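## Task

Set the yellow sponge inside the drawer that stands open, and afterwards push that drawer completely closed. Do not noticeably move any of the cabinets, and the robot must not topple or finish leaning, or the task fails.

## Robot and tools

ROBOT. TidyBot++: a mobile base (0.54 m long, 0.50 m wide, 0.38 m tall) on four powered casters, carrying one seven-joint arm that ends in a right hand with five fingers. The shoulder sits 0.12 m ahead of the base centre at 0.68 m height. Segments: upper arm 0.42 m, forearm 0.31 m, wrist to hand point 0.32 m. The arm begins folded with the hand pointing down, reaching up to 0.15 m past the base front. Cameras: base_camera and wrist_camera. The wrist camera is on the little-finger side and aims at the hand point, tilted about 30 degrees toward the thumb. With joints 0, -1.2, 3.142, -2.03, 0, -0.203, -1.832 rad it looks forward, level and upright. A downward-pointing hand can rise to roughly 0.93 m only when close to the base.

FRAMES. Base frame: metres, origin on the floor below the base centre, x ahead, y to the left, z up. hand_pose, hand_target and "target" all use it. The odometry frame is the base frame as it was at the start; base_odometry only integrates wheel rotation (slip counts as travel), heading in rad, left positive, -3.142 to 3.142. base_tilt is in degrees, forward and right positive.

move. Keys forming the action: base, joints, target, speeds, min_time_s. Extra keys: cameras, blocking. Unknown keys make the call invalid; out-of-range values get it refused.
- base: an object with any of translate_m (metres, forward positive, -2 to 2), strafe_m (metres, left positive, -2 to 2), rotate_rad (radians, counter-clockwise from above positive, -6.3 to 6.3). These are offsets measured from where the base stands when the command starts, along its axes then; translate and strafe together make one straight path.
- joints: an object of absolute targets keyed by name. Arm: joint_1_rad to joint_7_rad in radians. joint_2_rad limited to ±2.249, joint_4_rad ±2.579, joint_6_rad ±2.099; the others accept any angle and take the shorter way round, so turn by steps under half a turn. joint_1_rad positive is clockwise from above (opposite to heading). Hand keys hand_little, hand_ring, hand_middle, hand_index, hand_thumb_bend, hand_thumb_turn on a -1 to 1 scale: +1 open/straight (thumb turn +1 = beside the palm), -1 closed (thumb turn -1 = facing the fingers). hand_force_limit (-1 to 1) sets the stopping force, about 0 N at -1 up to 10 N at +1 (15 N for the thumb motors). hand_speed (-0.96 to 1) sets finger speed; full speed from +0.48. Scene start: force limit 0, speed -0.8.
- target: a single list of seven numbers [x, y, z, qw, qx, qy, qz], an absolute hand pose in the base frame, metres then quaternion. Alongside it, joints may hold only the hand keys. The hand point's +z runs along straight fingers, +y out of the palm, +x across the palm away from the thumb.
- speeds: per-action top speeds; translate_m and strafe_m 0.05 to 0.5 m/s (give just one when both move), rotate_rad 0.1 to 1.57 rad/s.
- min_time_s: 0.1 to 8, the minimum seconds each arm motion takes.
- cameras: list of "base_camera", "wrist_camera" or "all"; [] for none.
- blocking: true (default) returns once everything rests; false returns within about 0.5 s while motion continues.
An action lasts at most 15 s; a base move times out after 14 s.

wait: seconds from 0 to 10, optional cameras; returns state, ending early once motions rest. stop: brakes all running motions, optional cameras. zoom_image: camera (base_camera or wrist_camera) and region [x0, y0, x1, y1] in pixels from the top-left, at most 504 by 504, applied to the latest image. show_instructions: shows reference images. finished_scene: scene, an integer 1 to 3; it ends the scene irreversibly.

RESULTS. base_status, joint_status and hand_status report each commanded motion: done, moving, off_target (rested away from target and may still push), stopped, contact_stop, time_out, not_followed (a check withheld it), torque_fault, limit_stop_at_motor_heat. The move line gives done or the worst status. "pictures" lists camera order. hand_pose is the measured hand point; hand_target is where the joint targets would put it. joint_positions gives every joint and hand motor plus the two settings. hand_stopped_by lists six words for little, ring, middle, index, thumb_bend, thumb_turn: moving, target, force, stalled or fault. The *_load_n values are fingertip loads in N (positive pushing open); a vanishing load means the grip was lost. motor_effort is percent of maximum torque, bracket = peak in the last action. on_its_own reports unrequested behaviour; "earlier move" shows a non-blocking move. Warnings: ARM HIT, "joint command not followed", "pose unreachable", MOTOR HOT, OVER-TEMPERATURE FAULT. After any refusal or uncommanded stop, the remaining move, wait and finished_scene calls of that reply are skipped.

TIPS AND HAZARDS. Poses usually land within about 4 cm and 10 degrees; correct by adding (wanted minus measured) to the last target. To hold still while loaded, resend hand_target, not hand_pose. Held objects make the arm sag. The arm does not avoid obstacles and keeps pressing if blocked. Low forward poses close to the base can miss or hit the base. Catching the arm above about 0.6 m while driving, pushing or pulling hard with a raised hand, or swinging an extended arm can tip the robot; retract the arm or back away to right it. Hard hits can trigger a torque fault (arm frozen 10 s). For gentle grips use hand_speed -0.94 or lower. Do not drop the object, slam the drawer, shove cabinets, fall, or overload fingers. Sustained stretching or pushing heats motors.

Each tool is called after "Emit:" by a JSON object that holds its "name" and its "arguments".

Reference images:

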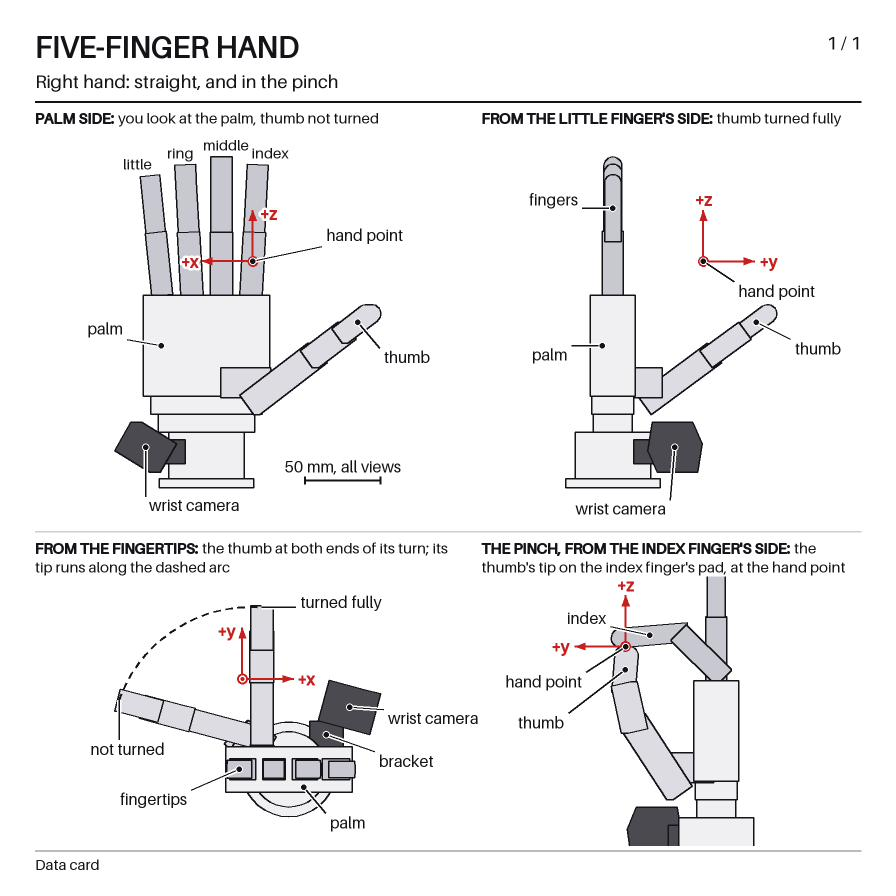

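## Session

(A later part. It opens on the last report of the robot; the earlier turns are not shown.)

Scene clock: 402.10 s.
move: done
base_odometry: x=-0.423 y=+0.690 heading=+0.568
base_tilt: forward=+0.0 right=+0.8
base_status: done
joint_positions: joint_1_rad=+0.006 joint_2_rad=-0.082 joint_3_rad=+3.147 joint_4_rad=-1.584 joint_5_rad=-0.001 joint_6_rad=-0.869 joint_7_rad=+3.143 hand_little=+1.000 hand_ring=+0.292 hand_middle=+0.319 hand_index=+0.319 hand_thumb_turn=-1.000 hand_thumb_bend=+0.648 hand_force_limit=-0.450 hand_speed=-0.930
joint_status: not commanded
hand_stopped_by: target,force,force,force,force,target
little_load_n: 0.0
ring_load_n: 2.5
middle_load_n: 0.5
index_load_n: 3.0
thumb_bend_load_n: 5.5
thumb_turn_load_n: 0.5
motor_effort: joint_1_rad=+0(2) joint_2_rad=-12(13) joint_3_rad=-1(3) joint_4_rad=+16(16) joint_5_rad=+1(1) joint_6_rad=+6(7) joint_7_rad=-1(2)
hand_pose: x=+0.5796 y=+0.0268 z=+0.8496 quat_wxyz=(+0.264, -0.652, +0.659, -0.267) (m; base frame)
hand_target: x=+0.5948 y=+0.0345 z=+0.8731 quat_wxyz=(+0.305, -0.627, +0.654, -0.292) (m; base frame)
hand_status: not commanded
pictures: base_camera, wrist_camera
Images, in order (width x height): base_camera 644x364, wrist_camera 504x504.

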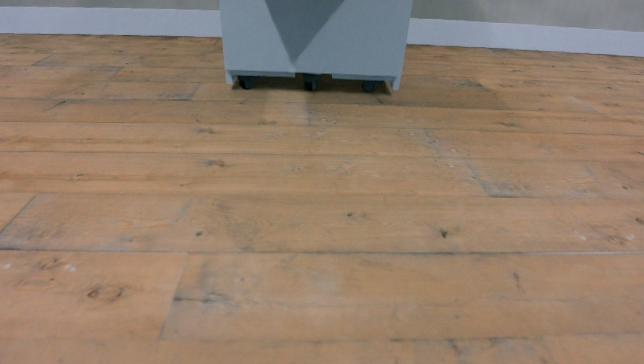

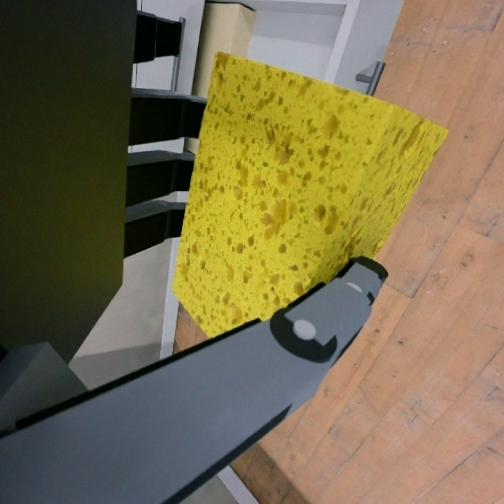

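Emit:
{"name": "move", "arguments": {"base": {"translate_m":0.3}, "speeds": {"translate_m":0.2}}}

Emit:
{"name": "move", "arguments": {"joints": {"joint_1_rad":0,"joint_2_rad":0.03,"joint_3_rad":3.142,"joint_4_rad":-2.14,"joint_5_rad":0,"joint_6_rad":-0.10,"joint_7_rad":3.10}, "min_time_s": 3, "cameras": ["all"]}}

Scene clock: 428.87 s.
move: done
base_odometry: x=-0.170 y=+0.852 heading=+0.568
base_tilt: forward=+0.0 right=+0.8
base_status: done
joint_positions: joint_1_rad=+0.006 joint_2_rad=-0.096 joint_3_rad=+3.147 joint_4_rad=-1.585 joint_5_rad=-0.001 joint_6_rad=-0.866 joint_7_rad=+3.143 hand_little=+1.000 hand_ring=+0.292 hand_middle=+0.319 hand_index=+0.319 hand_thumb_turn=-1.000 hand_thumb_bend=+0.648 hand_force_limit=-0.450 hand_speed=-0.930
joint_status: not commanded
hand_stopped_by: target,force,force,force,force,target
little_load_n: 0.0
ring_load_n: 2.5
middle_load_n: 1.0
index_load_n: 3.5
thumb_bend_load_n: 5.0
thumb_turn_load_n: 1.0
motor_effort: joint_1_rad=+0(1) joint_2_rad=-12(15) joint_3_rad=-1(2) joint_4_rad=+15(16) joint_5_rad=+1(1) joint_6_rad=+5(7) joint_7_rad=-1(1)
hand_pose: x=+0.5779 y=+0.0268 z=+0.8563 quat_wxyz=(+0.270, -0.649, +0.657, -0.272) (m; base frame)
hand_target: x=+0.5948 y=+0.0345 z=+0.8731 quat_wxyz=(+0.305, -0.627, +0.654, -0.292) (m; base frame)
hand_status: not commanded
pictures: none

Scene clock: 432.50 s.
move: done
base_odometry: x=-0.170 y=+0.852 heading=+0.568
base_tilt: forward=+0.0 right=+0.7
base_status: not commanded
joint_positions: joint_1_rad=+0.006 joint_2_rad=+0.015 joint_3_rad=+3.147 joint_4_rad=-2.125 joint_5_rad=-0.001 joint_6_rad=-0.191 joint_7_rad=+3.143 hand_little=+1.000 hand_ring=+0.292 hand_middle=+0.319 hand_index=+0.319 hand_thumb_turn=-1.000 hand_thumb_bend=+0.648 hand_force_limit=-0.450 hand_speed=-0.930
joint_status: all done
hand_stopped_by: target,force,force,force,force,target
little_load_n: 0.0
ring_load_n: 3.0
middle_load_n: 0.5
index_load_n: 3.0
thumb_bend_load_n: 5.0
thumb_turn_load_n: 0.5
motor_effort: joint_1_rad=-1(2) joint_2_rad=-13(14) joint_3_rad=-1(2) joint_4_rad=+14(16) joint_5_rad=+1(2) joint_6_rad=+6(7) joint_7_rad=-1(2)
hand_pose: x=+0.5824 y=+0.0267 z=+0.6677 quat_wxyz=(+0.277, -0.646, +0.654, -0.281) (m; base frame)
hand_target: x=+0.5998 y=+0.0345 z=+0.6727 quat_wxyz=(+0.305, -0.627, +0.654, -0.292) (m; base frame)
hand_status: not commanded
pictures: base_camera, wrist_camera
Images, in order (width x height): base_camera 644x364, wrist_camera 504x504.

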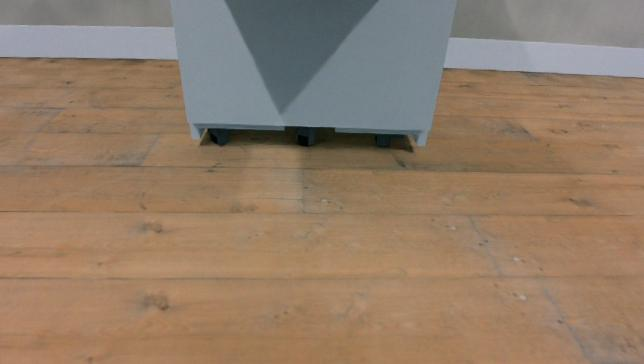

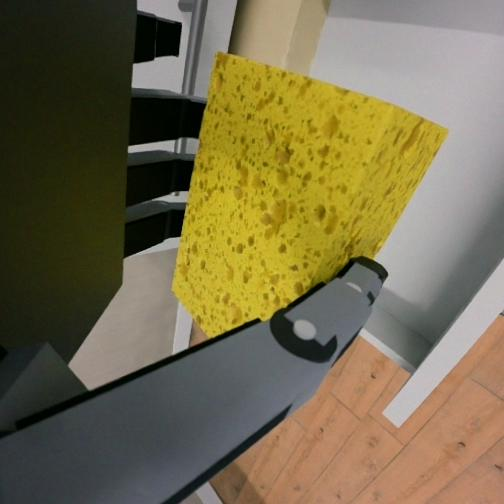

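Emit:
{"name": "move", "arguments": {"base": {"translate_m":0.115}, "speeds": {"translate_m":0.1}}}

Emit:
{"name": "move", "arguments": {"joints": {"joint_1_rad":0,"joint_2_rad":0.33,"joint_3_rad":3.142,"joint_4_rad":-2.36,"joint_5_rad":0,"joint_6_rad":0.40,"joint_7_rad":3.10}, "min_time_s": 3, "cameras": ["wrist_camera"]}}

Scene clock: 448.20 s.
move: done
base_odometry: x=-0.073 y=+0.913 heading=+0.568
base_tilt: forward=+0.1 right=+0.7
base_status: done
joint_positions: joint_1_rad=+0.006 joint_2_rad=+0.022 joint_3_rad=+3.147 joint_4_rad=-2.127 joint_5_rad=-0.001 joint_6_rad=-0.187 joint_7_rad=+3.143 hand_little=+1.000 hand_ring=+0.292 hand_middle=+0.319 hand_index=+0.319 hand_thumb_turn=-1.000 hand_thumb_bend=+0.648 hand_force_limit=-0.450 hand_speed=-0.930
joint_status: not commanded
hand_stopped_by: target,force,force,force,force,target
little_load_n: 0.0
ring_load_n: 2.5
middle_load_n: 0.5
index_load_n: 3.0
thumb_bend_load_n: 5.5
thumb_turn_load_n: 1.0
motor_effort: joint_1_rad=+0(1) joint_2_rad=-13(15) joint_3_rad=-1(2) joint_4_rad=+13(14) joint_5_rad=+1(1) joint_6_rad=+6(7) joint_7_rad=+0(2)
hand_pose: x=+0.5825 y=+0.0267 z=+0.6640 quat_wxyz=(+0.275, -0.647, +0.654, -0.279) (m; base frame)
hand_target: x=+0.5998 y=+0.0345 z=+0.6727 quat_wxyz=(+0.305, -0.627, +0.654, -0.292) (m; base frame)
hand_status: not commanded
pictures: none

Scene clock: 451.80 s.
move: done
base_odometry: x=-0.073 y=+0.913 heading=+0.568
base_tilt: forward=+0.1 right=+0.8
base_status: not commanded
joint_positions: joint_1_rad=+0.006 joint_2_rad=+0.315 joint_3_rad=+3.147 joint_4_rad=-2.343 joint_5_rad=-0.001 joint_6_rad=+0.309 joint_7_rad=+3.143 hand_little=+1.000 hand_ring=+0.292 hand_middle=+0.319 hand_index=+0.319 hand_thumb_turn=-1.000 hand_thumb_bend=+0.648 hand_force_limit=-0.450 hand_speed=-0.930
joint_status: all done
hand_stopped_by: target,force,force,force,force,target
little_load_n: 0.0
ring_load_n: 2.5
middle_load_n: 0.5
index_load_n: 3.0
thumb_bend_load_n: 5.5
thumb_turn_load_n: 1.0
motor_effort: joint_1_rad=+0(1) joint_2_rad=-17(18) joint_3_rad=-2(3) joint_4_rad=+9(14) joint_5_rad=+1(1) joint_6_rad=+5(7) joint_7_rad=+0(2)
hand_pose: x=+0.5833 y=+0.0265 z=+0.5348 quat_wxyz=(+0.271, -0.649, +0.656, -0.275) (m; base frame)
hand_target: x=+0.5961 y=+0.0344 z=+0.5406 quat_wxyz=(+0.298, -0.630, +0.657, -0.286) (m; base frame)
hand_status: not commanded
pictures: wrist_camera
Images, in order (width x height): wrist_camera 504x504.

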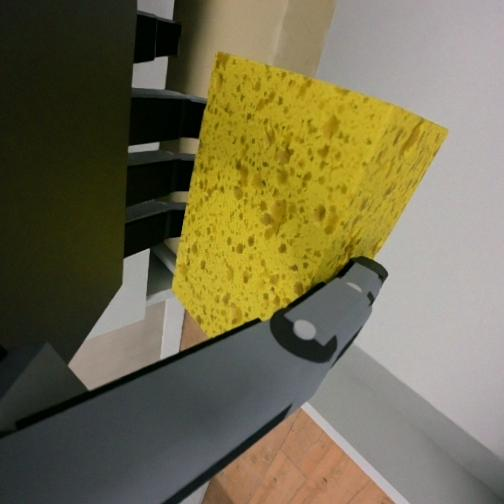

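Emit:
{"name": "zoom_image", "arguments": {"camera": "wrist_camera", "region": [120, 0, 420, 130]}}

Scaled by 1.680.

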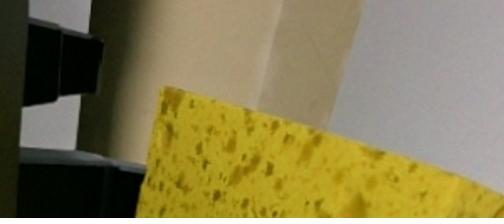

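Emit:
{"name": "move", "arguments": {"base": {"translate_m":-0.02}, "speeds": {"translate_m":0.1}}}

Emit:
{"name": "move", "arguments": {"joints": {"joint_1_rad":0,"joint_2_rad":0.63,"joint_3_rad":3.142,"joint_4_rad":-2.465,"joint_5_rad":0,"joint_6_rad":0.80,"joint_7_rad":3.10}, "min_time_s": 2.5, "cameras": ["wrist_camera"]}}

Scene clock: 468.30 s.
move: done
base_odometry: x=-0.090 y=+0.903 heading=+0.568
base_tilt: forward=+0.0 right=+0.8
base_status: done
joint_positions: joint_1_rad=+0.006 joint_2_rad=+0.320 joint_3_rad=+3.147 joint_4_rad=-2.351 joint_5_rad=-0.001 joint_6_rad=+0.313 joint_7_rad=+3.143 hand_little=+1.000 hand_ring=+0.292 hand_middle=+0.319 hand_index=+0.319 hand_thumb_turn=-1.000 hand_thumb_bend=+0.648 hand_force_limit=-0.450 hand_speed=-0.930
joint_status: not commanded
hand_stopped_by: target,force,force,force,force,target
little_load_n: 0.0
ring_load_n: 3.0
middle_load_n: 0.5
index_load_n: 3.0
thumb_bend_load_n: 5.0
thumb_turn_load_n: 0.5
motor_effort: joint_1_rad=-1(2) joint_2_rad=-17(19) joint_3_rad=-2(2) joint_4_rad=+8(9) joint_5_rad=+1(1) joint_6_rad=+5(6) joint_7_rad=-1(1)
hand_pose: x=+0.5787 y=+0.0265 z=+0.5300 quat_wxyz=(+0.268, -0.650, +0.657, -0.272) (m; base frame)
hand_target: x=+0.5961 y=+0.0344 z=+0.5406 quat_wxyz=(+0.298, -0.630, +0.657, -0.286) (m; base frame)
hand_status: not commanded
pictures: none

Scene clock: 471.37 s.
move: done
base_odometry: x=-0.090 y=+0.903 heading=+0.568
base_tilt: forward=+0.1 right=+0.8
base_status: not commanded
joint_positions: joint_1_rad=+0.006 joint_2_rad=+0.614 joint_3_rad=+3.147 joint_4_rad=-2.447 joint_5_rad=-0.001 joint_6_rad=+0.709 joint_7_rad=+3.143 hand_little=+1.000 hand_ring=+0.292 hand_middle=+0.319 hand_index=+0.319 hand_thumb_turn=-1.000 hand_thumb_bend=+0.648 hand_force_limit=-0.450 hand_speed=-0.930
joint_status: all done
hand_stopped_by: target,force,force,force,force,target
little_load_n: 0.0
ring_load_n: 3.0
middle_load_n: 1.0
index_load_n: 3.5
thumb_bend_load_n: 5.0
thumb_turn_load_n: 1.0
motor_effort: joint_1_rad=-1(2) joint_2_rad=-20(20) joint_3_rad=-1(3) joint_4_rad=+3(9) joint_5_rad=+1(1) joint_6_rad=+6(7) joint_7_rad=-1(2)
hand_pose: x=+0.5733 y=+0.0263 z=+0.4425 quat_wxyz=(+0.269, -0.650, +0.656, -0.275) (m; base frame)
hand_target: x=+0.5838 y=+0.0344 z=+0.4503 quat_wxyz=(+0.296, -0.631, +0.658, -0.284) (m; base frame)
hand_status: not commanded
pictures: wrist_camera
Images, in order (width x height): wrist_camera 504x504.

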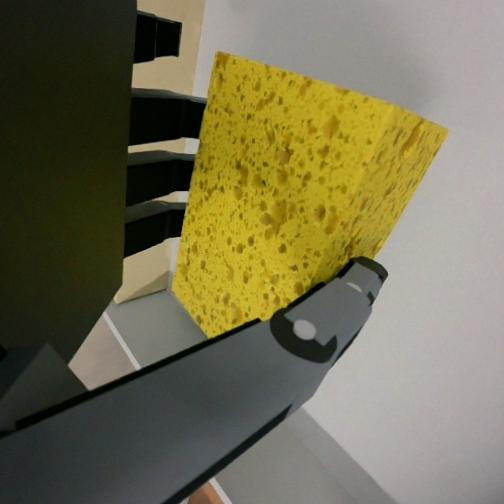

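Emit:
{"name": "move", "arguments": {"joints": {"joint_1_rad":0,"joint_2_rad":0.735,"joint_3_rad":3.142,"joint_4_rad":-2.468,"joint_5_rad":0,"joint_6_rad":0.915,"joint_7_rad":3.10}, "min_time_s": 2, "cameras": ["wrist_camera"]}}

Scene clock: 481.30 s.
move: done
base_odometry: x=-0.090 y=+0.903 heading=+0.568
base_tilt: forward=+0.0 right=+0.7
base_status: not commanded
joint_positions: joint_1_rad=+0.006 joint_2_rad=+0.709 joint_3_rad=+3.147 joint_4_rad=-2.453 joint_5_rad=-0.001 joint_6_rad=+0.828 joint_7_rad=+3.143 hand_little=+1.000 hand_ring=+0.292 hand_middle=+0.319 hand_index=+0.319 hand_thumb_turn=-1.000 hand_thumb_bend=+0.648 hand_force_limit=-0.450 hand_speed=-0.930
joint_status: all done
hand_stopped_by: target,force,force,force,force,target
little_load_n: 0.0
ring_load_n: 2.5
middle_load_n: 0.0
index_load_n: 3.0
thumb_bend_load_n: 5.5
thumb_turn_load_n: 1.0
motor_effort: joint_1_rad=+0(2) joint_2_rad=-20(22) joint_3_rad=-2(3) joint_4_rad=+2(4) joint_5_rad=+1(2) joint_6_rad=+5(7) joint_7_rad=-1(2)
hand_pose: x=+0.5779 y=+0.0262 z=+0.4206 quat_wxyz=(+0.275, -0.647, +0.653, -0.281) (m; base frame)
hand_target: x=+0.5859 y=+0.0344 z=+0.4241 quat_wxyz=(+0.299, -0.630, +0.657, -0.287) (m; base frame)
hand_status: not commanded
pictures: wrist_camera
Images, in order (width x height): wrist_camera 504x504.

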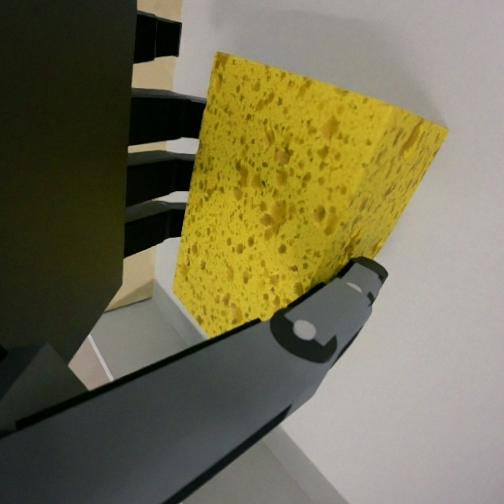

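Emit:
{"name": "move", "arguments": {"joints": {"joint_2_rad":0.765}, "min_time_s": 1, "cameras": ["wrist_camera"]}}

Scene clock: 485.93 s.
move: done
base_odometry: x=-0.090 y=+0.903 heading=+0.568
base_tilt: forward=-0.1 right=+0.8
base_status: not commanded
joint_positions: joint_1_rad=+0.006 joint_2_rad=+0.717 joint_3_rad=+3.147 joint_4_rad=-2.455 joint_5_rad=-0.001 joint_6_rad=+0.846 joint_7_rad=+3.143 hand_little=+1.000 hand_ring=+0.292 hand_middle=+0.318 hand_index=+0.319 hand_thumb_turn=-1.000 hand_thumb_bend=+0.648 hand_force_limit=-0.450 hand_speed=-0.930
joint_status: all done
hand_stopped_by: target,force,force,force,force,target
little_load_n: 0.0
ring_load_n: 1.5
middle_load_n: -2.0
index_load_n: 2.5
thumb_bend_load_n: 5.5
thumb_turn_load_n: 2.0
motor_effort: joint_1_rad=-1(1) joint_2_rad=-16(20) joint_3_rad=-1(2) joint_4_rad=+2(3) joint_5_rad=+0(1) joint_6_rad=+3(6) joint_7_rad=-1(1)
hand_pose: x=+0.5794 y=+0.0262 z=+0.4199 quat_wxyz=(+0.277, -0.646, +0.652, -0.283) (m; base frame)
hand_target: x=+0.5780 y=+0.0344 z=+0.4102 quat_wxyz=(+0.289, -0.634, +0.661, -0.277) (m; base frame)
hand_status: not commanded
pictures: wrist_camera
Images, in order (width x height): wrist_camera 504x504.

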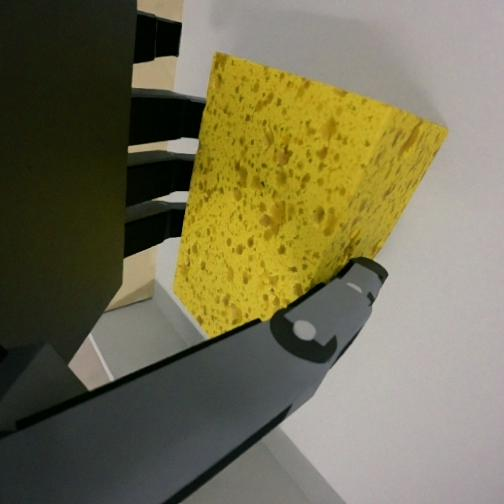

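Contact: the hand stopped descending and finger loads changed. Release.

Emit:
{"name": "move", "arguments": {"joints": {"hand_speed":-0.85,"hand_index":0.85,"hand_middle":0.85,"hand_ring":0.85,"hand_thumb_bend":1.0}, "cameras": ["wrist_camera"]}}

Scene clock: 491.40 s.
move: done
base_odometry: x=-0.090 y=+0.903 heading=+0.568
base_tilt: forward=+0.0 right=+0.7
base_status: not commanded
joint_positions: joint_1_rad=+0.006 joint_2_rad=+0.737 joint_3_rad=+3.147 joint_4_rad=-2.458 joint_5_rad=-0.001 joint_6_rad=+0.852 joint_7_rad=+3.142 hand_little=+1.000 hand_ring=+0.850 hand_middle=+0.850 hand_index=+0.850 hand_thumb_turn=-1.000 hand_thumb_bend=+1.000 hand_force_limit=-0.450 hand_speed=-0.850
joint_status: all done
hand_stopped_by: target,target,target,target,target,target
little_load_n: 0.0
ring_load_n: 0.0
middle_load_n: 0.0
index_load_n: 0.5
thumb_bend_load_n: 0.0
thumb_turn_load_n: 0.0
motor_effort: joint_1_rad=+0(1) joint_2_rad=-19(20) joint_3_rad=-2(3) joint_4_rad=+1(4) joint_5_rad=+1(1) joint_6_rad=+4(5) joint_7_rad=+0(1)
hand_pose: x=+0.5743 y=+0.0263 z=+0.4117 quat_wxyz=(+0.272, -0.648, +0.654, -0.278) (m; base frame)
hand_target: x=+0.5780 y=+0.0344 z=+0.4102 quat_wxyz=(+0.289, -0.634, +0.661, -0.277) (m; base frame)
hand_status: not commanded
pictures: wrist_camera
Images, in order (width x height): wrist_camera 504x504.

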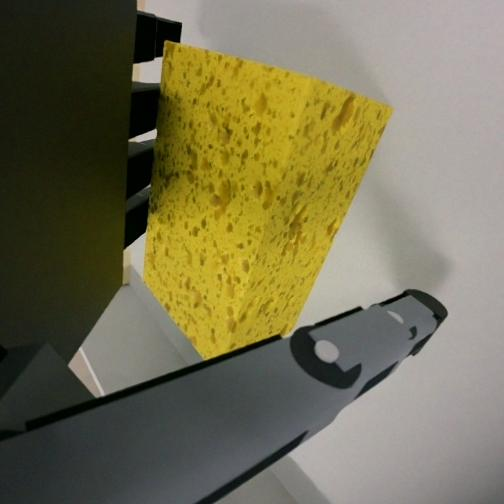

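Emit:
{"name": "move", "arguments": {"joints": {"joint_1_rad":0,"joint_2_rad":0.58,"joint_3_rad":3.142,"joint_4_rad":-2.44,"joint_5_rad":0,"joint_6_rad":0.66,"joint_7_rad":3.12}, "min_time_s": 1.5}}

Emit:
{"name": "move", "arguments": {"joints": {"joint_1_rad":0,"joint_2_rad":0.03,"joint_3_rad":3.142,"joint_4_rad":-2.15,"joint_5_rad":0,"joint_6_rad":-0.14,"joint_7_rad":3.12}, "min_time_s": 3, "cameras": ["wrist_camera"]}}

Scene clock: 499.63 s.
move: done
base_odometry: x=-0.090 y=+0.903 heading=+0.568
base_tilt: forward=+0.0 right=+0.8
base_status: not commanded
joint_positions: joint_1_rad=+0.006 joint_2_rad=+0.613 joint_3_rad=+3.147 joint_4_rad=-2.457 joint_5_rad=-0.001 joint_6_rad=+0.737 joint_7_rad=+3.142 hand_little=+1.000 hand_ring=+0.850 hand_middle=+0.850 hand_index=+0.850 hand_thumb_turn=-1.000 hand_thumb_bend=+1.000 hand_force_limit=-0.450 hand_speed=-0.850
joint_status: all done
hand_stopped_by: target,target,target,target,target,target
little_load_n: 0.0
ring_load_n: 0.0
middle_load_n: 0.0
index_load_n: 0.0
thumb_bend_load_n: 0.0
thumb_turn_load_n: 0.0
motor_effort: joint_1_rad=+0(2) joint_2_rad=-20(22) joint_3_rad=-2(3) joint_4_rad=+4(4) joint_5_rad=+1(1) joint_6_rad=+5(7) joint_7_rad=-1(2)
hand_pose: x=+0.5751 y=+0.0263 z=+0.4462 quat_wxyz=(+0.275, -0.647, +0.653, -0.281) (m; base frame)
hand_target: x=+0.5724 y=+0.0333 z=+0.4512 quat_wxyz=(+0.272, -0.647, +0.661, -0.267) (m; base frame)
hand_status: not commanded
pictures: none

Scene clock: 503.27 s.
move: done
base_odometry: x=-0.090 y=+0.903 heading=+0.568
base_tilt: forward=+0.0 right=+0.7
base_status: not commanded
joint_positions: joint_1_rad=+0.006 joint_2_rad=+0.054 joint_3_rad=+3.147 joint_4_rad=-2.183 joint_5_rad=-0.001 joint_6_rad=-0.063 joint_7_rad=+3.142 hand_little=+1.000 hand_ring=+0.850 hand_middle=+0.850 hand_index=+0.850 hand_thumb_turn=-1.000 hand_thumb_bend=+1.000 hand_force_limit=-0.450 hand_speed=-0.850
joint_status: all done
hand_stopped_by: target,target,target,target,target,target
little_load_n: 0.0
ring_load_n: 0.0
middle_load_n: 0.0
index_load_n: 0.0
thumb_bend_load_n: 0.0
thumb_turn_load_n: 0.0
motor_effort: joint_1_rad=+0(1) joint_2_rad=-14(21) joint_3_rad=-1(3) joint_4_rad=+13(13) joint_5_rad=+1(2) joint_6_rad=+6(7) joint_7_rad=+0(3)
hand_pose: x=+0.5893 y=+0.0267 z=+0.6483 quat_wxyz=(+0.287, -0.641, +0.649, -0.291) (m; base frame)
hand_target: x=+0.5848 y=+0.0333 z=+0.6596 quat_wxyz=(+0.285, -0.641, +0.655, -0.279) (m; base frame)
hand_status: not commanded
pictures: wrist_camera
Images, in order (width x height): wrist_camera 504x504.

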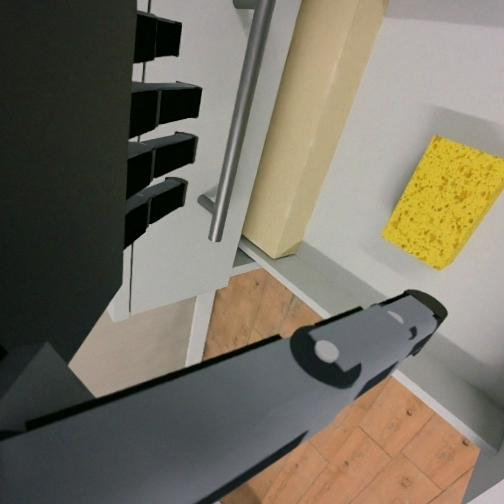

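Emit:
{"name": "move", "arguments": {"base": {"translate_m":-0.38}, "speeds": {"translate_m":0.25}}}

Emit:
{"name": "move", "arguments": {"joints": {"joint_1_rad":0,"joint_2_rad":0.4,"joint_3_rad":3.142,"joint_4_rad":-2.10,"joint_5_rad":0,"joint_6_rad":-0.1,"joint_7_rad":3.16,"hand_speed":-0.5,"hand_force_limit":-0.5,"hand_little":-0.95,"hand_ring":-0.95,"hand_middle":-0.95,"hand_index":-0.95}, "min_time_s": 2}}

Emit:
{"name": "move", "arguments": {"joints": {"joint_1_rad":0,"joint_2_rad":0.845,"joint_3_rad":3.142,"joint_4_rad":-2.43,"joint_5_rad":0,"joint_6_rad":0.69,"joint_7_rad":3.16}, "min_time_s": 3, "cameras": ["all"]}}

Scene clock: 515.87 s.
move: done
base_odometry: x=-0.410 y=+0.698 heading=+0.568
base_tilt: forward=+0.0 right=+0.8
base_status: done
joint_positions: joint_1_rad=+0.006 joint_2_rad=+0.046 joint_3_rad=+3.147 joint_4_rad=-2.179 joint_5_rad=-0.001 joint_6_rad=-0.067 joint_7_rad=+3.142 hand_little=+1.000 hand_ring=+0.850 hand_middle=+0.850 hand_index=+0.850 hand_thumb_turn=-1.000 hand_thumb_bend=+1.000 hand_force_limit=-0.450 hand_speed=-0.850
joint_status: not commanded
hand_stopped_by: target,target,target,target,target,target
little_load_n: 0.0
ring_load_n: 0.0
middle_load_n: 0.0
index_load_n: 0.0
thumb_bend_load_n: -0.5
thumb_turn_load_n: 0.0
motor_effort: joint_1_rad=+0(2) joint_2_rad=-13(16) joint_3_rad=-2(2) joint_4_rad=+13(14) joint_5_rad=+1(1) joint_6_rad=+6(7) joint_7_rad=-1(1)
hand_pose: x=+0.5905 y=+0.0268 z=+0.6532 quat_wxyz=(+0.290, -0.640, +0.648, -0.293) (m; base frame)
hand_target: x=+0.5848 y=+0.0333 z=+0.6596 quat_wxyz=(+0.285, -0.641, +0.655, -0.279) (m; base frame)
hand_status: not commanded
pictures: none

Scene clock: 518.20 s.
move: done
base_odometry: x=-0.410 y=+0.698 heading=+0.568
base_tilt: forward=+0.0 right=+0.9
base_status: not commanded
joint_positions: joint_1_rad=+0.006 joint_2_rad=+0.387 joint_3_rad=+3.147 joint_4_rad=-2.131 joint_5_rad=-0.001 joint_6_rad=-0.067 joint_7_rad=+3.142 hand_little=-0.950 hand_ring=-0.950 hand_middle=-0.950 hand_index=-0.950 hand_thumb_turn=-1.000 hand_thumb_bend=+1.000 hand_force_limit=-0.500 hand_speed=-0.500
joint_status: all done
hand_stopped_by: target,target,target,target,target,target
little_load_n: 0.5
ring_load_n: 0.0
middle_load_n: 0.0
index_load_n: 0.0
thumb_bend_load_n: 0.0
thumb_turn_load_n: 0.0
motor_effort: joint_1_rad=+0(1) joint_2_rad=-20(21) joint_3_rad=-2(3) joint_4_rad=+10(14) joint_5_rad=+1(2) joint_6_rad=+4(6) joint_7_rad=-1(2)
hand_pose: x=+0.5805 y=+0.0267 z=+0.5106 quat_wxyz=(+0.192, -0.676, +0.684, -0.196) (m; base frame)
hand_target: x=+0.5850 y=+0.0309 z=+0.5102 quat_wxyz=(+0.187, -0.687, +0.675, -0.191) (m; base frame)
hand_status: not commanded
pictures: none

Scene clock: 521.83 s.
move: done
base_odometry: x=-0.410 y=+0.698 heading=+0.568
base_tilt: forward=+0.0 right=+0.8
base_status: not commanded
joint_positions: joint_1_rad=+0.006 joint_2_rad=+0.829 joint_3_rad=+3.147 joint_4_rad=-2.413 joint_5_rad=-0.001 joint_6_rad=+0.604 joint_7_rad=+3.142 hand_little=-0.950 hand_ring=-0.950 hand_middle=-0.950 hand_index=-0.950 hand_thumb_turn=-1.000 hand_thumb_bend=+1.000 hand_force_limit=-0.500 hand_speed=-0.500
joint_status: all done
hand_stopped_by: target,target,target,target,target,target
little_load_n: 0.0
ring_load_n: 0.0
middle_load_n: 0.0
index_load_n: 0.0
thumb_bend_load_n: -0.5
thumb_turn_load_n: 0.0
motor_effort: joint_1_rad=+0(2) joint_2_rad=-21(23) joint_3_rad=-2(3) joint_4_rad=+0(9) joint_5_rad=+1(2) joint_6_rad=+4(6) joint_7_rad=-1(2)
hand_pose: x=+0.5006 y=+0.0269 z=+0.3418 quat_wxyz=(+0.174, -0.682, +0.688, -0.178) (m; base frame)
hand_target: x=+0.5105 y=+0.0309 z=+0.3439 quat_wxyz=(+0.192, -0.686, +0.674, -0.196) (m; base frame)
hand_status: not commanded
pictures: base_camera, wrist_camera
Images, in order (width x height): base_camera 644x364, wrist_camera 504x504.

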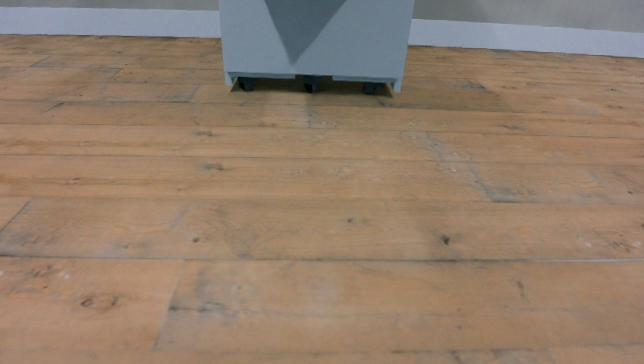

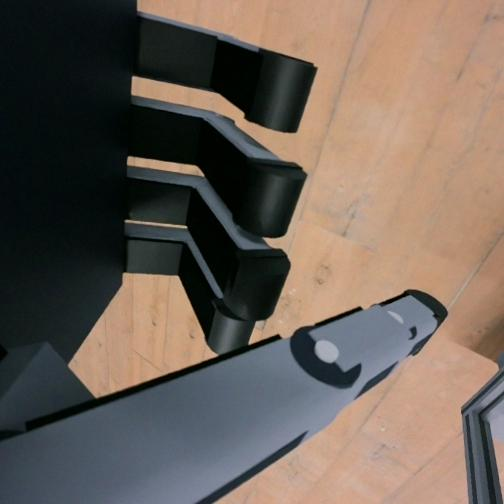

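Emit:
{"name": "move", "arguments": {"base": {"translate_m":0.14,"strafe_m":0.03}, "speeds": {"translate_m":0.2}}}

Emit:
{"name": "move", "arguments": {"base": {"translate_m":0.2}, "speeds": {"translate_m":0.08}}}

Emit:
{"name": "move", "arguments": {"base": {"translate_m":0.18}, "speeds": {"translate_m":0.08}, "cameras": ["all"]}}

Scene clock: 530.33 s.
move: done
base_odometry: x=-0.308 y=+0.799 heading=+0.569
base_tilt: forward=+0.0 right=+0.8
base_status: done
joint_positions: joint_1_rad=+0.006 joint_2_rad=+0.832 joint_3_rad=+3.147 joint_4_rad=-2.421 joint_5_rad=-0.001 joint_6_rad=+0.610 joint_7_rad=+3.142 hand_little=-0.950 hand_ring=-0.950 hand_middle=-0.950 hand_index=-0.950 hand_thumb_turn=-1.000 hand_thumb_bend=+1.000 hand_force_limit=-0.500 hand_speed=-0.500
joint_status: not commanded
hand_stopped_by: target,target,target,target,target,target
little_load_n: 0.0
ring_load_n: 0.0
middle_load_n: 0.0
index_load_n: 0.0
thumb_bend_load_n: 0.0
thumb_turn_load_n: 0.0
motor_effort: joint_1_rad=+0(2) joint_2_rad=-21(23) joint_3_rad=-2(3) joint_4_rad=+0(2) joint_5_rad=+1(1) joint_6_rad=+3(5) joint_7_rad=-1(1)
hand_pose: x=+0.4965 y=+0.0271 z=+0.3410 quat_wxyz=(+0.172, -0.682, +0.688, -0.177) (m; base frame)
hand_target: x=+0.5105 y=+0.0309 z=+0.3439 quat_wxyz=(+0.192, -0.686, +0.674, -0.196) (m; base frame)
hand_status: not commanded
pictures: none

Scene clock: 533.33 s.
move: done
base_odometry: x=-0.140 y=+0.907 heading=+0.569
base_tilt: forward=+0.0 right=+0.7
base_status: done
joint_positions: joint_1_rad=+0.006 joint_2_rad=+0.843 joint_3_rad=+3.147 joint_4_rad=-2.438 joint_5_rad=-0.001 joint_6_rad=+0.613 joint_7_rad=+3.142 hand_little=-0.950 hand_ring=-0.950 hand_middle=-0.950 hand_index=-0.950 hand_thumb_turn=-1.000 hand_thumb_bend=+1.000 hand_force_limit=-0.500 hand_speed=-0.500
joint_status: not commanded
hand_stopped_by: target,target,target,target,target,target
little_load_n: 0.0
ring_load_n: 0.0
middle_load_n: 0.0
index_load_n: 0.0
thumb_bend_load_n: -0.5
thumb_turn_load_n: 0.0
motor_effort: joint_1_rad=+0(2) joint_2_rad=-22(24) joint_3_rad=-2(3) joint_4_rad=+1(4) joint_5_rad=+1(2) joint_6_rad=+4(8) joint_7_rad=+0(2)
hand_pose: x=+0.4835 y=+0.0272 z=+0.3363 quat_wxyz=(+0.164, -0.684, +0.690, -0.168) (m; base frame)
hand_target: x=+0.5105 y=+0.0309 z=+0.3439 quat_wxyz=(+0.192, -0.686, +0.674, -0.196) (m; base frame)
hand_status: not commanded
pictures: none

Scene clock: 536.10 s.
move: done
base_odometry: x=+0.012 y=+1.004 heading=+0.569
base_tilt: forward=+0.0 right=+0.8
base_status: done
joint_positions: joint_1_rad=+0.006 joint_2_rad=+0.845 joint_3_rad=+3.147 joint_4_rad=-2.444 joint_5_rad=-0.001 joint_6_rad=+0.614 joint_7_rad=+3.142 hand_little=-0.950 hand_ring=-0.950 hand_middle=-0.950 hand_index=-0.950 hand_thumb_turn=-1.000 hand_thumb_bend=+1.000 hand_force_limit=-0.500 hand_speed=-0.500
joint_status: not commanded
hand_stopped_by: target,target,target,target,target,target
little_load_n: 0.5
ring_load_n: 0.0
middle_load_n: 0.0
index_load_n: 0.0
thumb_bend_load_n: 0.0
thumb_turn_load_n: -0.5
motor_effort: joint_1_rad=-1(2) joint_2_rad=-22(24) joint_3_rad=-2(4) joint_4_rad=+1(5) joint_5_rad=+1(2) joint_6_rad=+4(8) joint_7_rad=+0(1)
hand_pose: x=+0.4790 y=+0.0273 z=+0.3352 quat_wxyz=(+0.161, -0.685, +0.691, -0.166) (m; base frame)
hand_target: x=+0.5105 y=+0.0309 z=+0.3439 quat_wxyz=(+0.192, -0.686, +0.674, -0.196) (m; base frame)
hand_status: not commanded
pictures: base_camera, wrist_camera
Images, in order (width x height): base_camera 644x364, wrist_camera 504x504.

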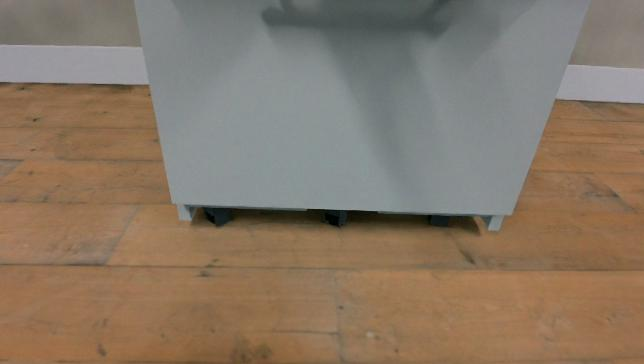

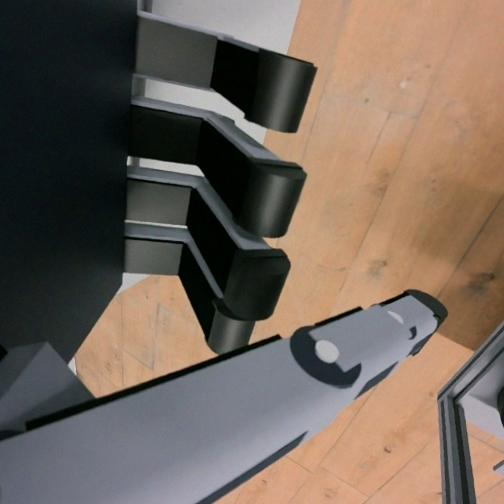

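Emit:
{"name": "move", "arguments": {"base": {"translate_m":0.03}, "speeds": {"translate_m":0.06}, "cameras": ["base_camera"]}}

Emit:
{"name": "move", "arguments": {"base": {"translate_m":0.015}, "speeds": {"translate_m":0.05}, "cameras": ["base_camera"]}}

Scene clock: 540.80 s.
move: done
base_odometry: x=+0.037 y=+1.020 heading=+0.569
base_tilt: forward=+0.0 right=+0.8
base_status: done
joint_positions: joint_1_rad=+0.006 joint_2_rad=+0.846 joint_3_rad=+3.147 joint_4_rad=-2.447 joint_5_rad=-0.001 joint_6_rad=+0.614 joint_7_rad=+3.142 hand_little=-0.950 hand_ring=-0.950 hand_middle=-0.950 hand_index=-0.950 hand_thumb_turn=-1.000 hand_thumb_bend=+1.000 hand_force_limit=-0.500 hand_speed=-0.500
joint_status: not commanded
hand_stopped_by: target,target,target,target,target,target
little_load_n: 0.0
ring_load_n: 0.0
middle_load_n: 0.0
index_load_n: 0.0
thumb_bend_load_n: 0.0
thumb_turn_load_n: 0.0
motor_effort: joint_1_rad=+0(1) joint_2_rad=-22(24) joint_3_rad=-2(3) joint_4_rad=+1(5) joint_5_rad=+1(2) joint_6_rad=+5(8) joint_7_rad=-1(1)
hand_pose: x=+0.4769 y=+0.0273 z=+0.3347 quat_wxyz=(+0.160, -0.685, +0.691, -0.164) (m; base frame)
hand_target: x=+0.5105 y=+0.0309 z=+0.3439 quat_wxyz=(+0.192, -0.686, +0.674, -0.196) (m; base frame)
hand_status: not commanded
pictures: base_camera
Images, in order (width x height): base_camera 644x364.

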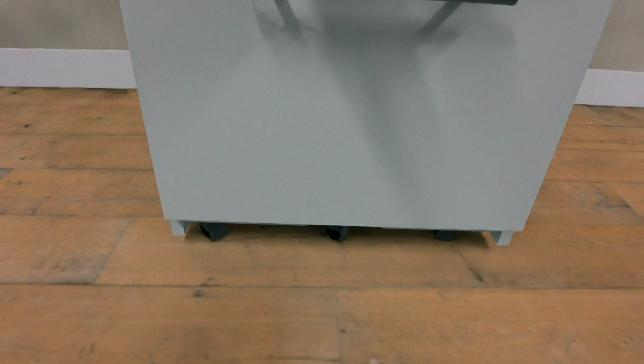

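Scene clock: 541.60 s.
move: done
base_odometry: x=+0.050 y=+1.029 heading=+0.570
base_tilt: forward=+0.0 right=+0.8
base_status: done
joint_positions: joint_1_rad=+0.006 joint_2_rad=+0.847 joint_3_rad=+3.147 joint_4_rad=-2.437 joint_5_rad=-0.001 joint_6_rad=+0.622 joint_7_rad=+3.142 hand_little=-0.950 hand_ring=-0.950 hand_middle=-0.950 hand_index=-0.950 hand_thumb_turn=-1.000 hand_thumb_bend=+1.000 hand_force_limit=-0.500 hand_speed=-0.500
joint_status: not commanded
hand_stopped_by: target,target,target,target,target,target
little_load_n: 0.0
ring_load_n: 0.0
middle_load_n: 0.0
index_load_n: 0.0
thumb_bend_load_n: 0.0
thumb_turn_load_n: 0.0
motor_effort: joint_1_rad=+1(2) joint_2_rad=-21(24) joint_3_rad=-1(3) joint_4_rad=+0(5) joint_5_rad=+1(2) joint_6_rad=+4(8) joint_7_rad=+0(1)
hand_pose: x=+0.4854 y=+0.0272 z=+0.3357 quat_wxyz=(+0.166, -0.684, +0.690, -0.170) (m; base frame)
hand_target: x=+0.5105 y=+0.0309 z=+0.3439 quat_wxyz=(+0.192, -0.686, +0.674, -0.196) (m; base frame)
hand_status: not commanded
pictures: base_camera
Images, in order (width x height): base_camera 644x364.

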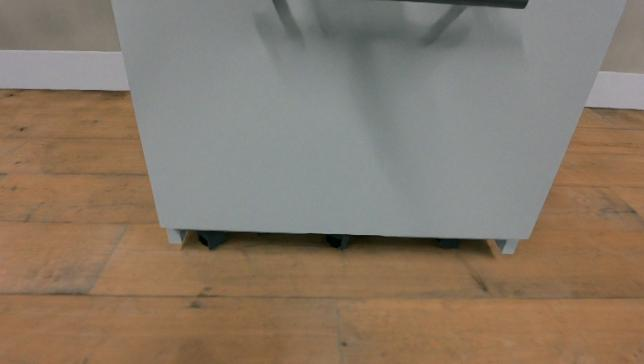

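Emit:
{"name": "move", "arguments": {"base": {"translate_m":0.012}, "speeds": {"translate_m":0.05}, "cameras": ["base_camera"]}}

Emit:
{"name": "move", "arguments": {"base": {"translate_m":0.004}, "speeds": {"translate_m":0.05}}}

Scene clock: 545.13 s.
move: done
base_odometry: x=+0.060 y=+1.035 heading=+0.570
base_tilt: forward=+0.1 right=+0.8
base_status: done
joint_positions: joint_1_rad=+0.006 joint_2_rad=+0.851 joint_3_rad=+3.147 joint_4_rad=-2.442 joint_5_rad=-0.001 joint_6_rad=+0.623 joint_7_rad=+3.142 hand_little=-0.950 hand_ring=-0.950 hand_middle=-0.950 hand_index=-0.950 hand_thumb_turn=-1.000 hand_thumb_bend=+1.000 hand_force_limit=-0.500 hand_speed=-0.500
joint_status: not commanded
hand_stopped_by: target,target,target,target,target,target
little_load_n: 0.0
ring_load_n: 0.0
middle_load_n: 0.0
index_load_n: 0.5
thumb_bend_load_n: 0.0
thumb_turn_load_n: 0.0
motor_effort: joint_1_rad=+0(1) joint_2_rad=-22(26) joint_3_rad=-2(3) joint_4_rad=+1(6) joint_5_rad=+1(1) joint_6_rad=+5(9) joint_7_rad=+0(1)
hand_pose: x=+0.4805 y=+0.0273 z=+0.3338 quat_wxyz=(+0.162, -0.685, +0.691, -0.167) (m; base frame)
hand_target: x=+0.5105 y=+0.0309 z=+0.3439 quat_wxyz=(+0.192, -0.686, +0.674, -0.196) (m; base frame)
hand_status: not commanded
pictures: base_camera
Images, in order (width x height): base_camera 644x364.

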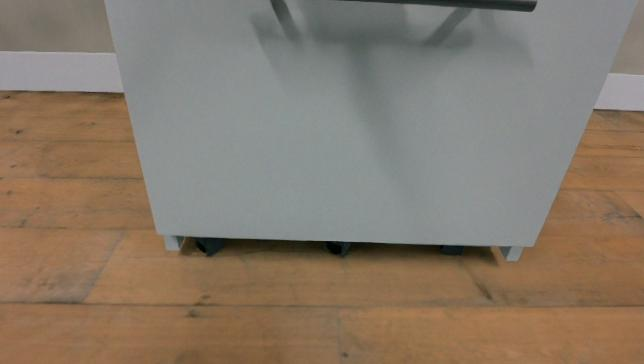

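Scene clock: 545.70 s.
move: done
base_odometry: x=+0.063 y=+1.038 heading=+0.570
base_tilt: forward=+0.1 right=+0.8
base_status: done
joint_positions: joint_1_rad=+0.006 joint_2_rad=+0.853 joint_3_rad=+3.147 joint_4_rad=-2.449 joint_5_rad=-0.001 joint_6_rad=+0.623 joint_7_rad=+3.142 hand_little=-0.950 hand_ring=-0.950 hand_middle=-0.950 hand_index=-0.950 hand_thumb_turn=-1.000 hand_thumb_bend=+1.000 hand_force_limit=-0.500 hand_speed=-0.500
joint_status: not commanded
hand_stopped_by: target,target,target,target,target,target
little_load_n: 0.0
ring_load_n: 0.0
middle_load_n: 0.5
index_load_n: 0.0
thumb_bend_load_n: 0.0
thumb_turn_load_n: 0.0
motor_effort: joint_1_rad=+0(2) joint_2_rad=-23(26) joint_3_rad=-2(3) joint_4_rad=+3(7) joint_5_rad=+1(2) joint_6_rad=+7(11) joint_7_rad=+0(1)
hand_pose: x=+0.4763 y=+0.0273 z=+0.3331 quat_wxyz=(+0.160, -0.685, +0.691, -0.165) (m; base frame)
hand_target: x=+0.5105 y=+0.0309 z=+0.3439 quat_wxyz=(+0.192, -0.686, +0.674, -0.196) (m; base frame)
hand_status: not commanded
pictures: none

Emit:
{"name": "move", "arguments": {"base": {"translate_m":-0.6}, "speeds": {"translate_m":0.3}}}

Emit:
{"name": "move", "arguments": {"joints": {"joint_1_rad":0.25,"joint_2_rad":-1.2,"joint_3_rad":3.142,"joint_4_rad":-2.03,"joint_5_rad":0,"joint_6_rad":-0.7,"joint_7_rad":-1.832,"hand_thumb_turn":1,"hand_speed":0.3,"hand_little":1,"hand_ring":1,"hand_middle":1,"hand_index":1}, "min_time_s": 3, "cameras": ["wrist_camera"]}}

Emit:
{"name": "zoom_image", "arguments": {"camera": "wrist_camera", "region": [130, 180, 330, 400]}}

Scene clock: 556.10 s.
move: done
base_odometry: x=-0.442 y=+0.714 heading=+0.570
base_tilt: forward=+0.0 right=+0.8
base_status: done
joint_positions: joint_1_rad=+0.005 joint_2_rad=+0.853 joint_3_rad=+3.147 joint_4_rad=-2.430 joint_5_rad=-0.001 joint_6_rad=+0.628 joint_7_rad=+3.142 hand_little=-0.950 hand_ring=-0.950 hand_middle=-0.950 hand_index=-0.950 hand_thumb_turn=-1.000 hand_thumb_bend=+1.000 hand_force_limit=-0.500 hand_speed=-0.500
joint_status: not commanded
hand_stopped_by: target,target,target,target,target,target
little_load_n: 0.0
ring_load_n: 0.0
middle_load_n: 0.0
index_load_n: 0.0
thumb_bend_load_n: 0.0
thumb_turn_load_n: 0.0
motor_effort: joint_1_rad=-1(2) joint_2_rad=-21(23) joint_3_rad=-2(3) joint_4_rad=+0(3) joint_5_rad=+1(1) joint_6_rad=+3(6) joint_7_rad=+0(2)
hand_pose: x=+0.4899 y=+0.0275 z=+0.3345 quat_wxyz=(+0.168, -0.684, +0.689, -0.173) (m; base frame)
hand_target: x=+0.5105 y=+0.0309 z=+0.3439 quat_wxyz=(+0.192, -0.686, +0.674, -0.196) (m; base frame)
hand_status: not commanded
pictures: none

Scene clock: 559.40 s.
move: done
base_odometry: x=-0.442 y=+0.714 heading=+0.570
base_tilt: forward=-0.1 right=+0.8
base_status: not commanded
joint_positions: joint_1_rad=+0.231 joint_2_rad=-1.189 joint_3_rad=+3.147 joint_4_rad=-2.066 joint_5_rad=-0.001 joint_6_rad=-0.617 joint_7_rad=+4.405 hand_little=+1.000 hand_ring=+1.000 hand_middle=+1.000 hand_index=+1.000 hand_thumb_turn=+1.000 hand_thumb_bend=+1.000 hand_force_limit=-0.500 hand_speed=+0.300
joint_status: all done
hand_stopped_by: target,target,target,target,target,target
little_load_n: 0.0
ring_load_n: 0.0
middle_load_n: 0.0
index_load_n: 0.0
thumb_bend_load_n: 0.0
thumb_turn_load_n: 0.0
motor_effort: joint_1_rad=+0(2) joint_2_rad=+15(23) joint_3_rad=+0(3) joint_4_rad=+14(16) joint_5_rad=+1(2) joint_6_rad=+8(9) joint_7_rad=-1(2)
hand_pose: x=+0.2793 y=-0.0876 z=+1.0167 quat_wxyz=(+0.029, -0.654, +0.183, -0.733) (m; base frame)
hand_target: x=+0.2653 y=-0.0879 z=+1.0142 quat_wxyz=(+0.004, -0.670, +0.175, -0.721) (m; base frame)
hand_status: not commanded
pictures: wrist_camera
Images, in order (width x height): wrist_camera 504x504.

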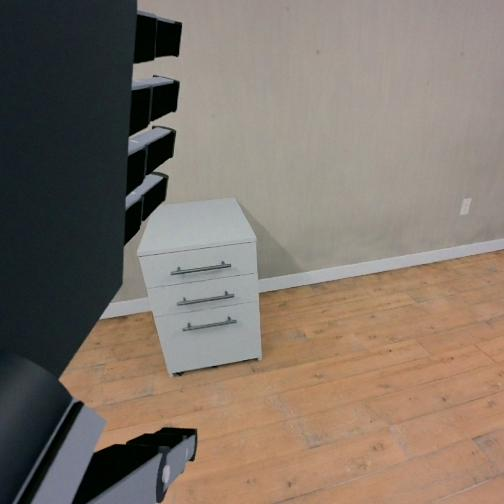

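Scaled by 2.291.

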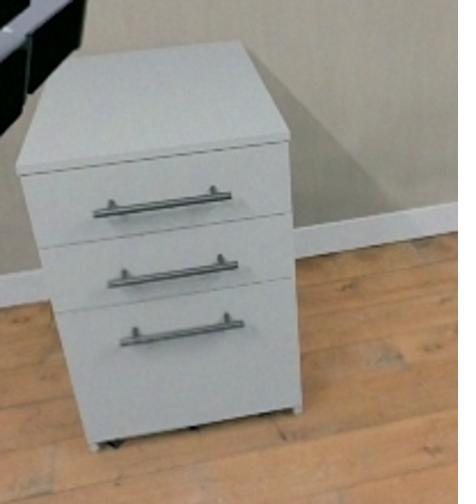

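The drawer is flush with the other fronts.

Emit:
{"name": "finished_scene", "arguments": {"scene": 3}}

The scene is finished: the task was done.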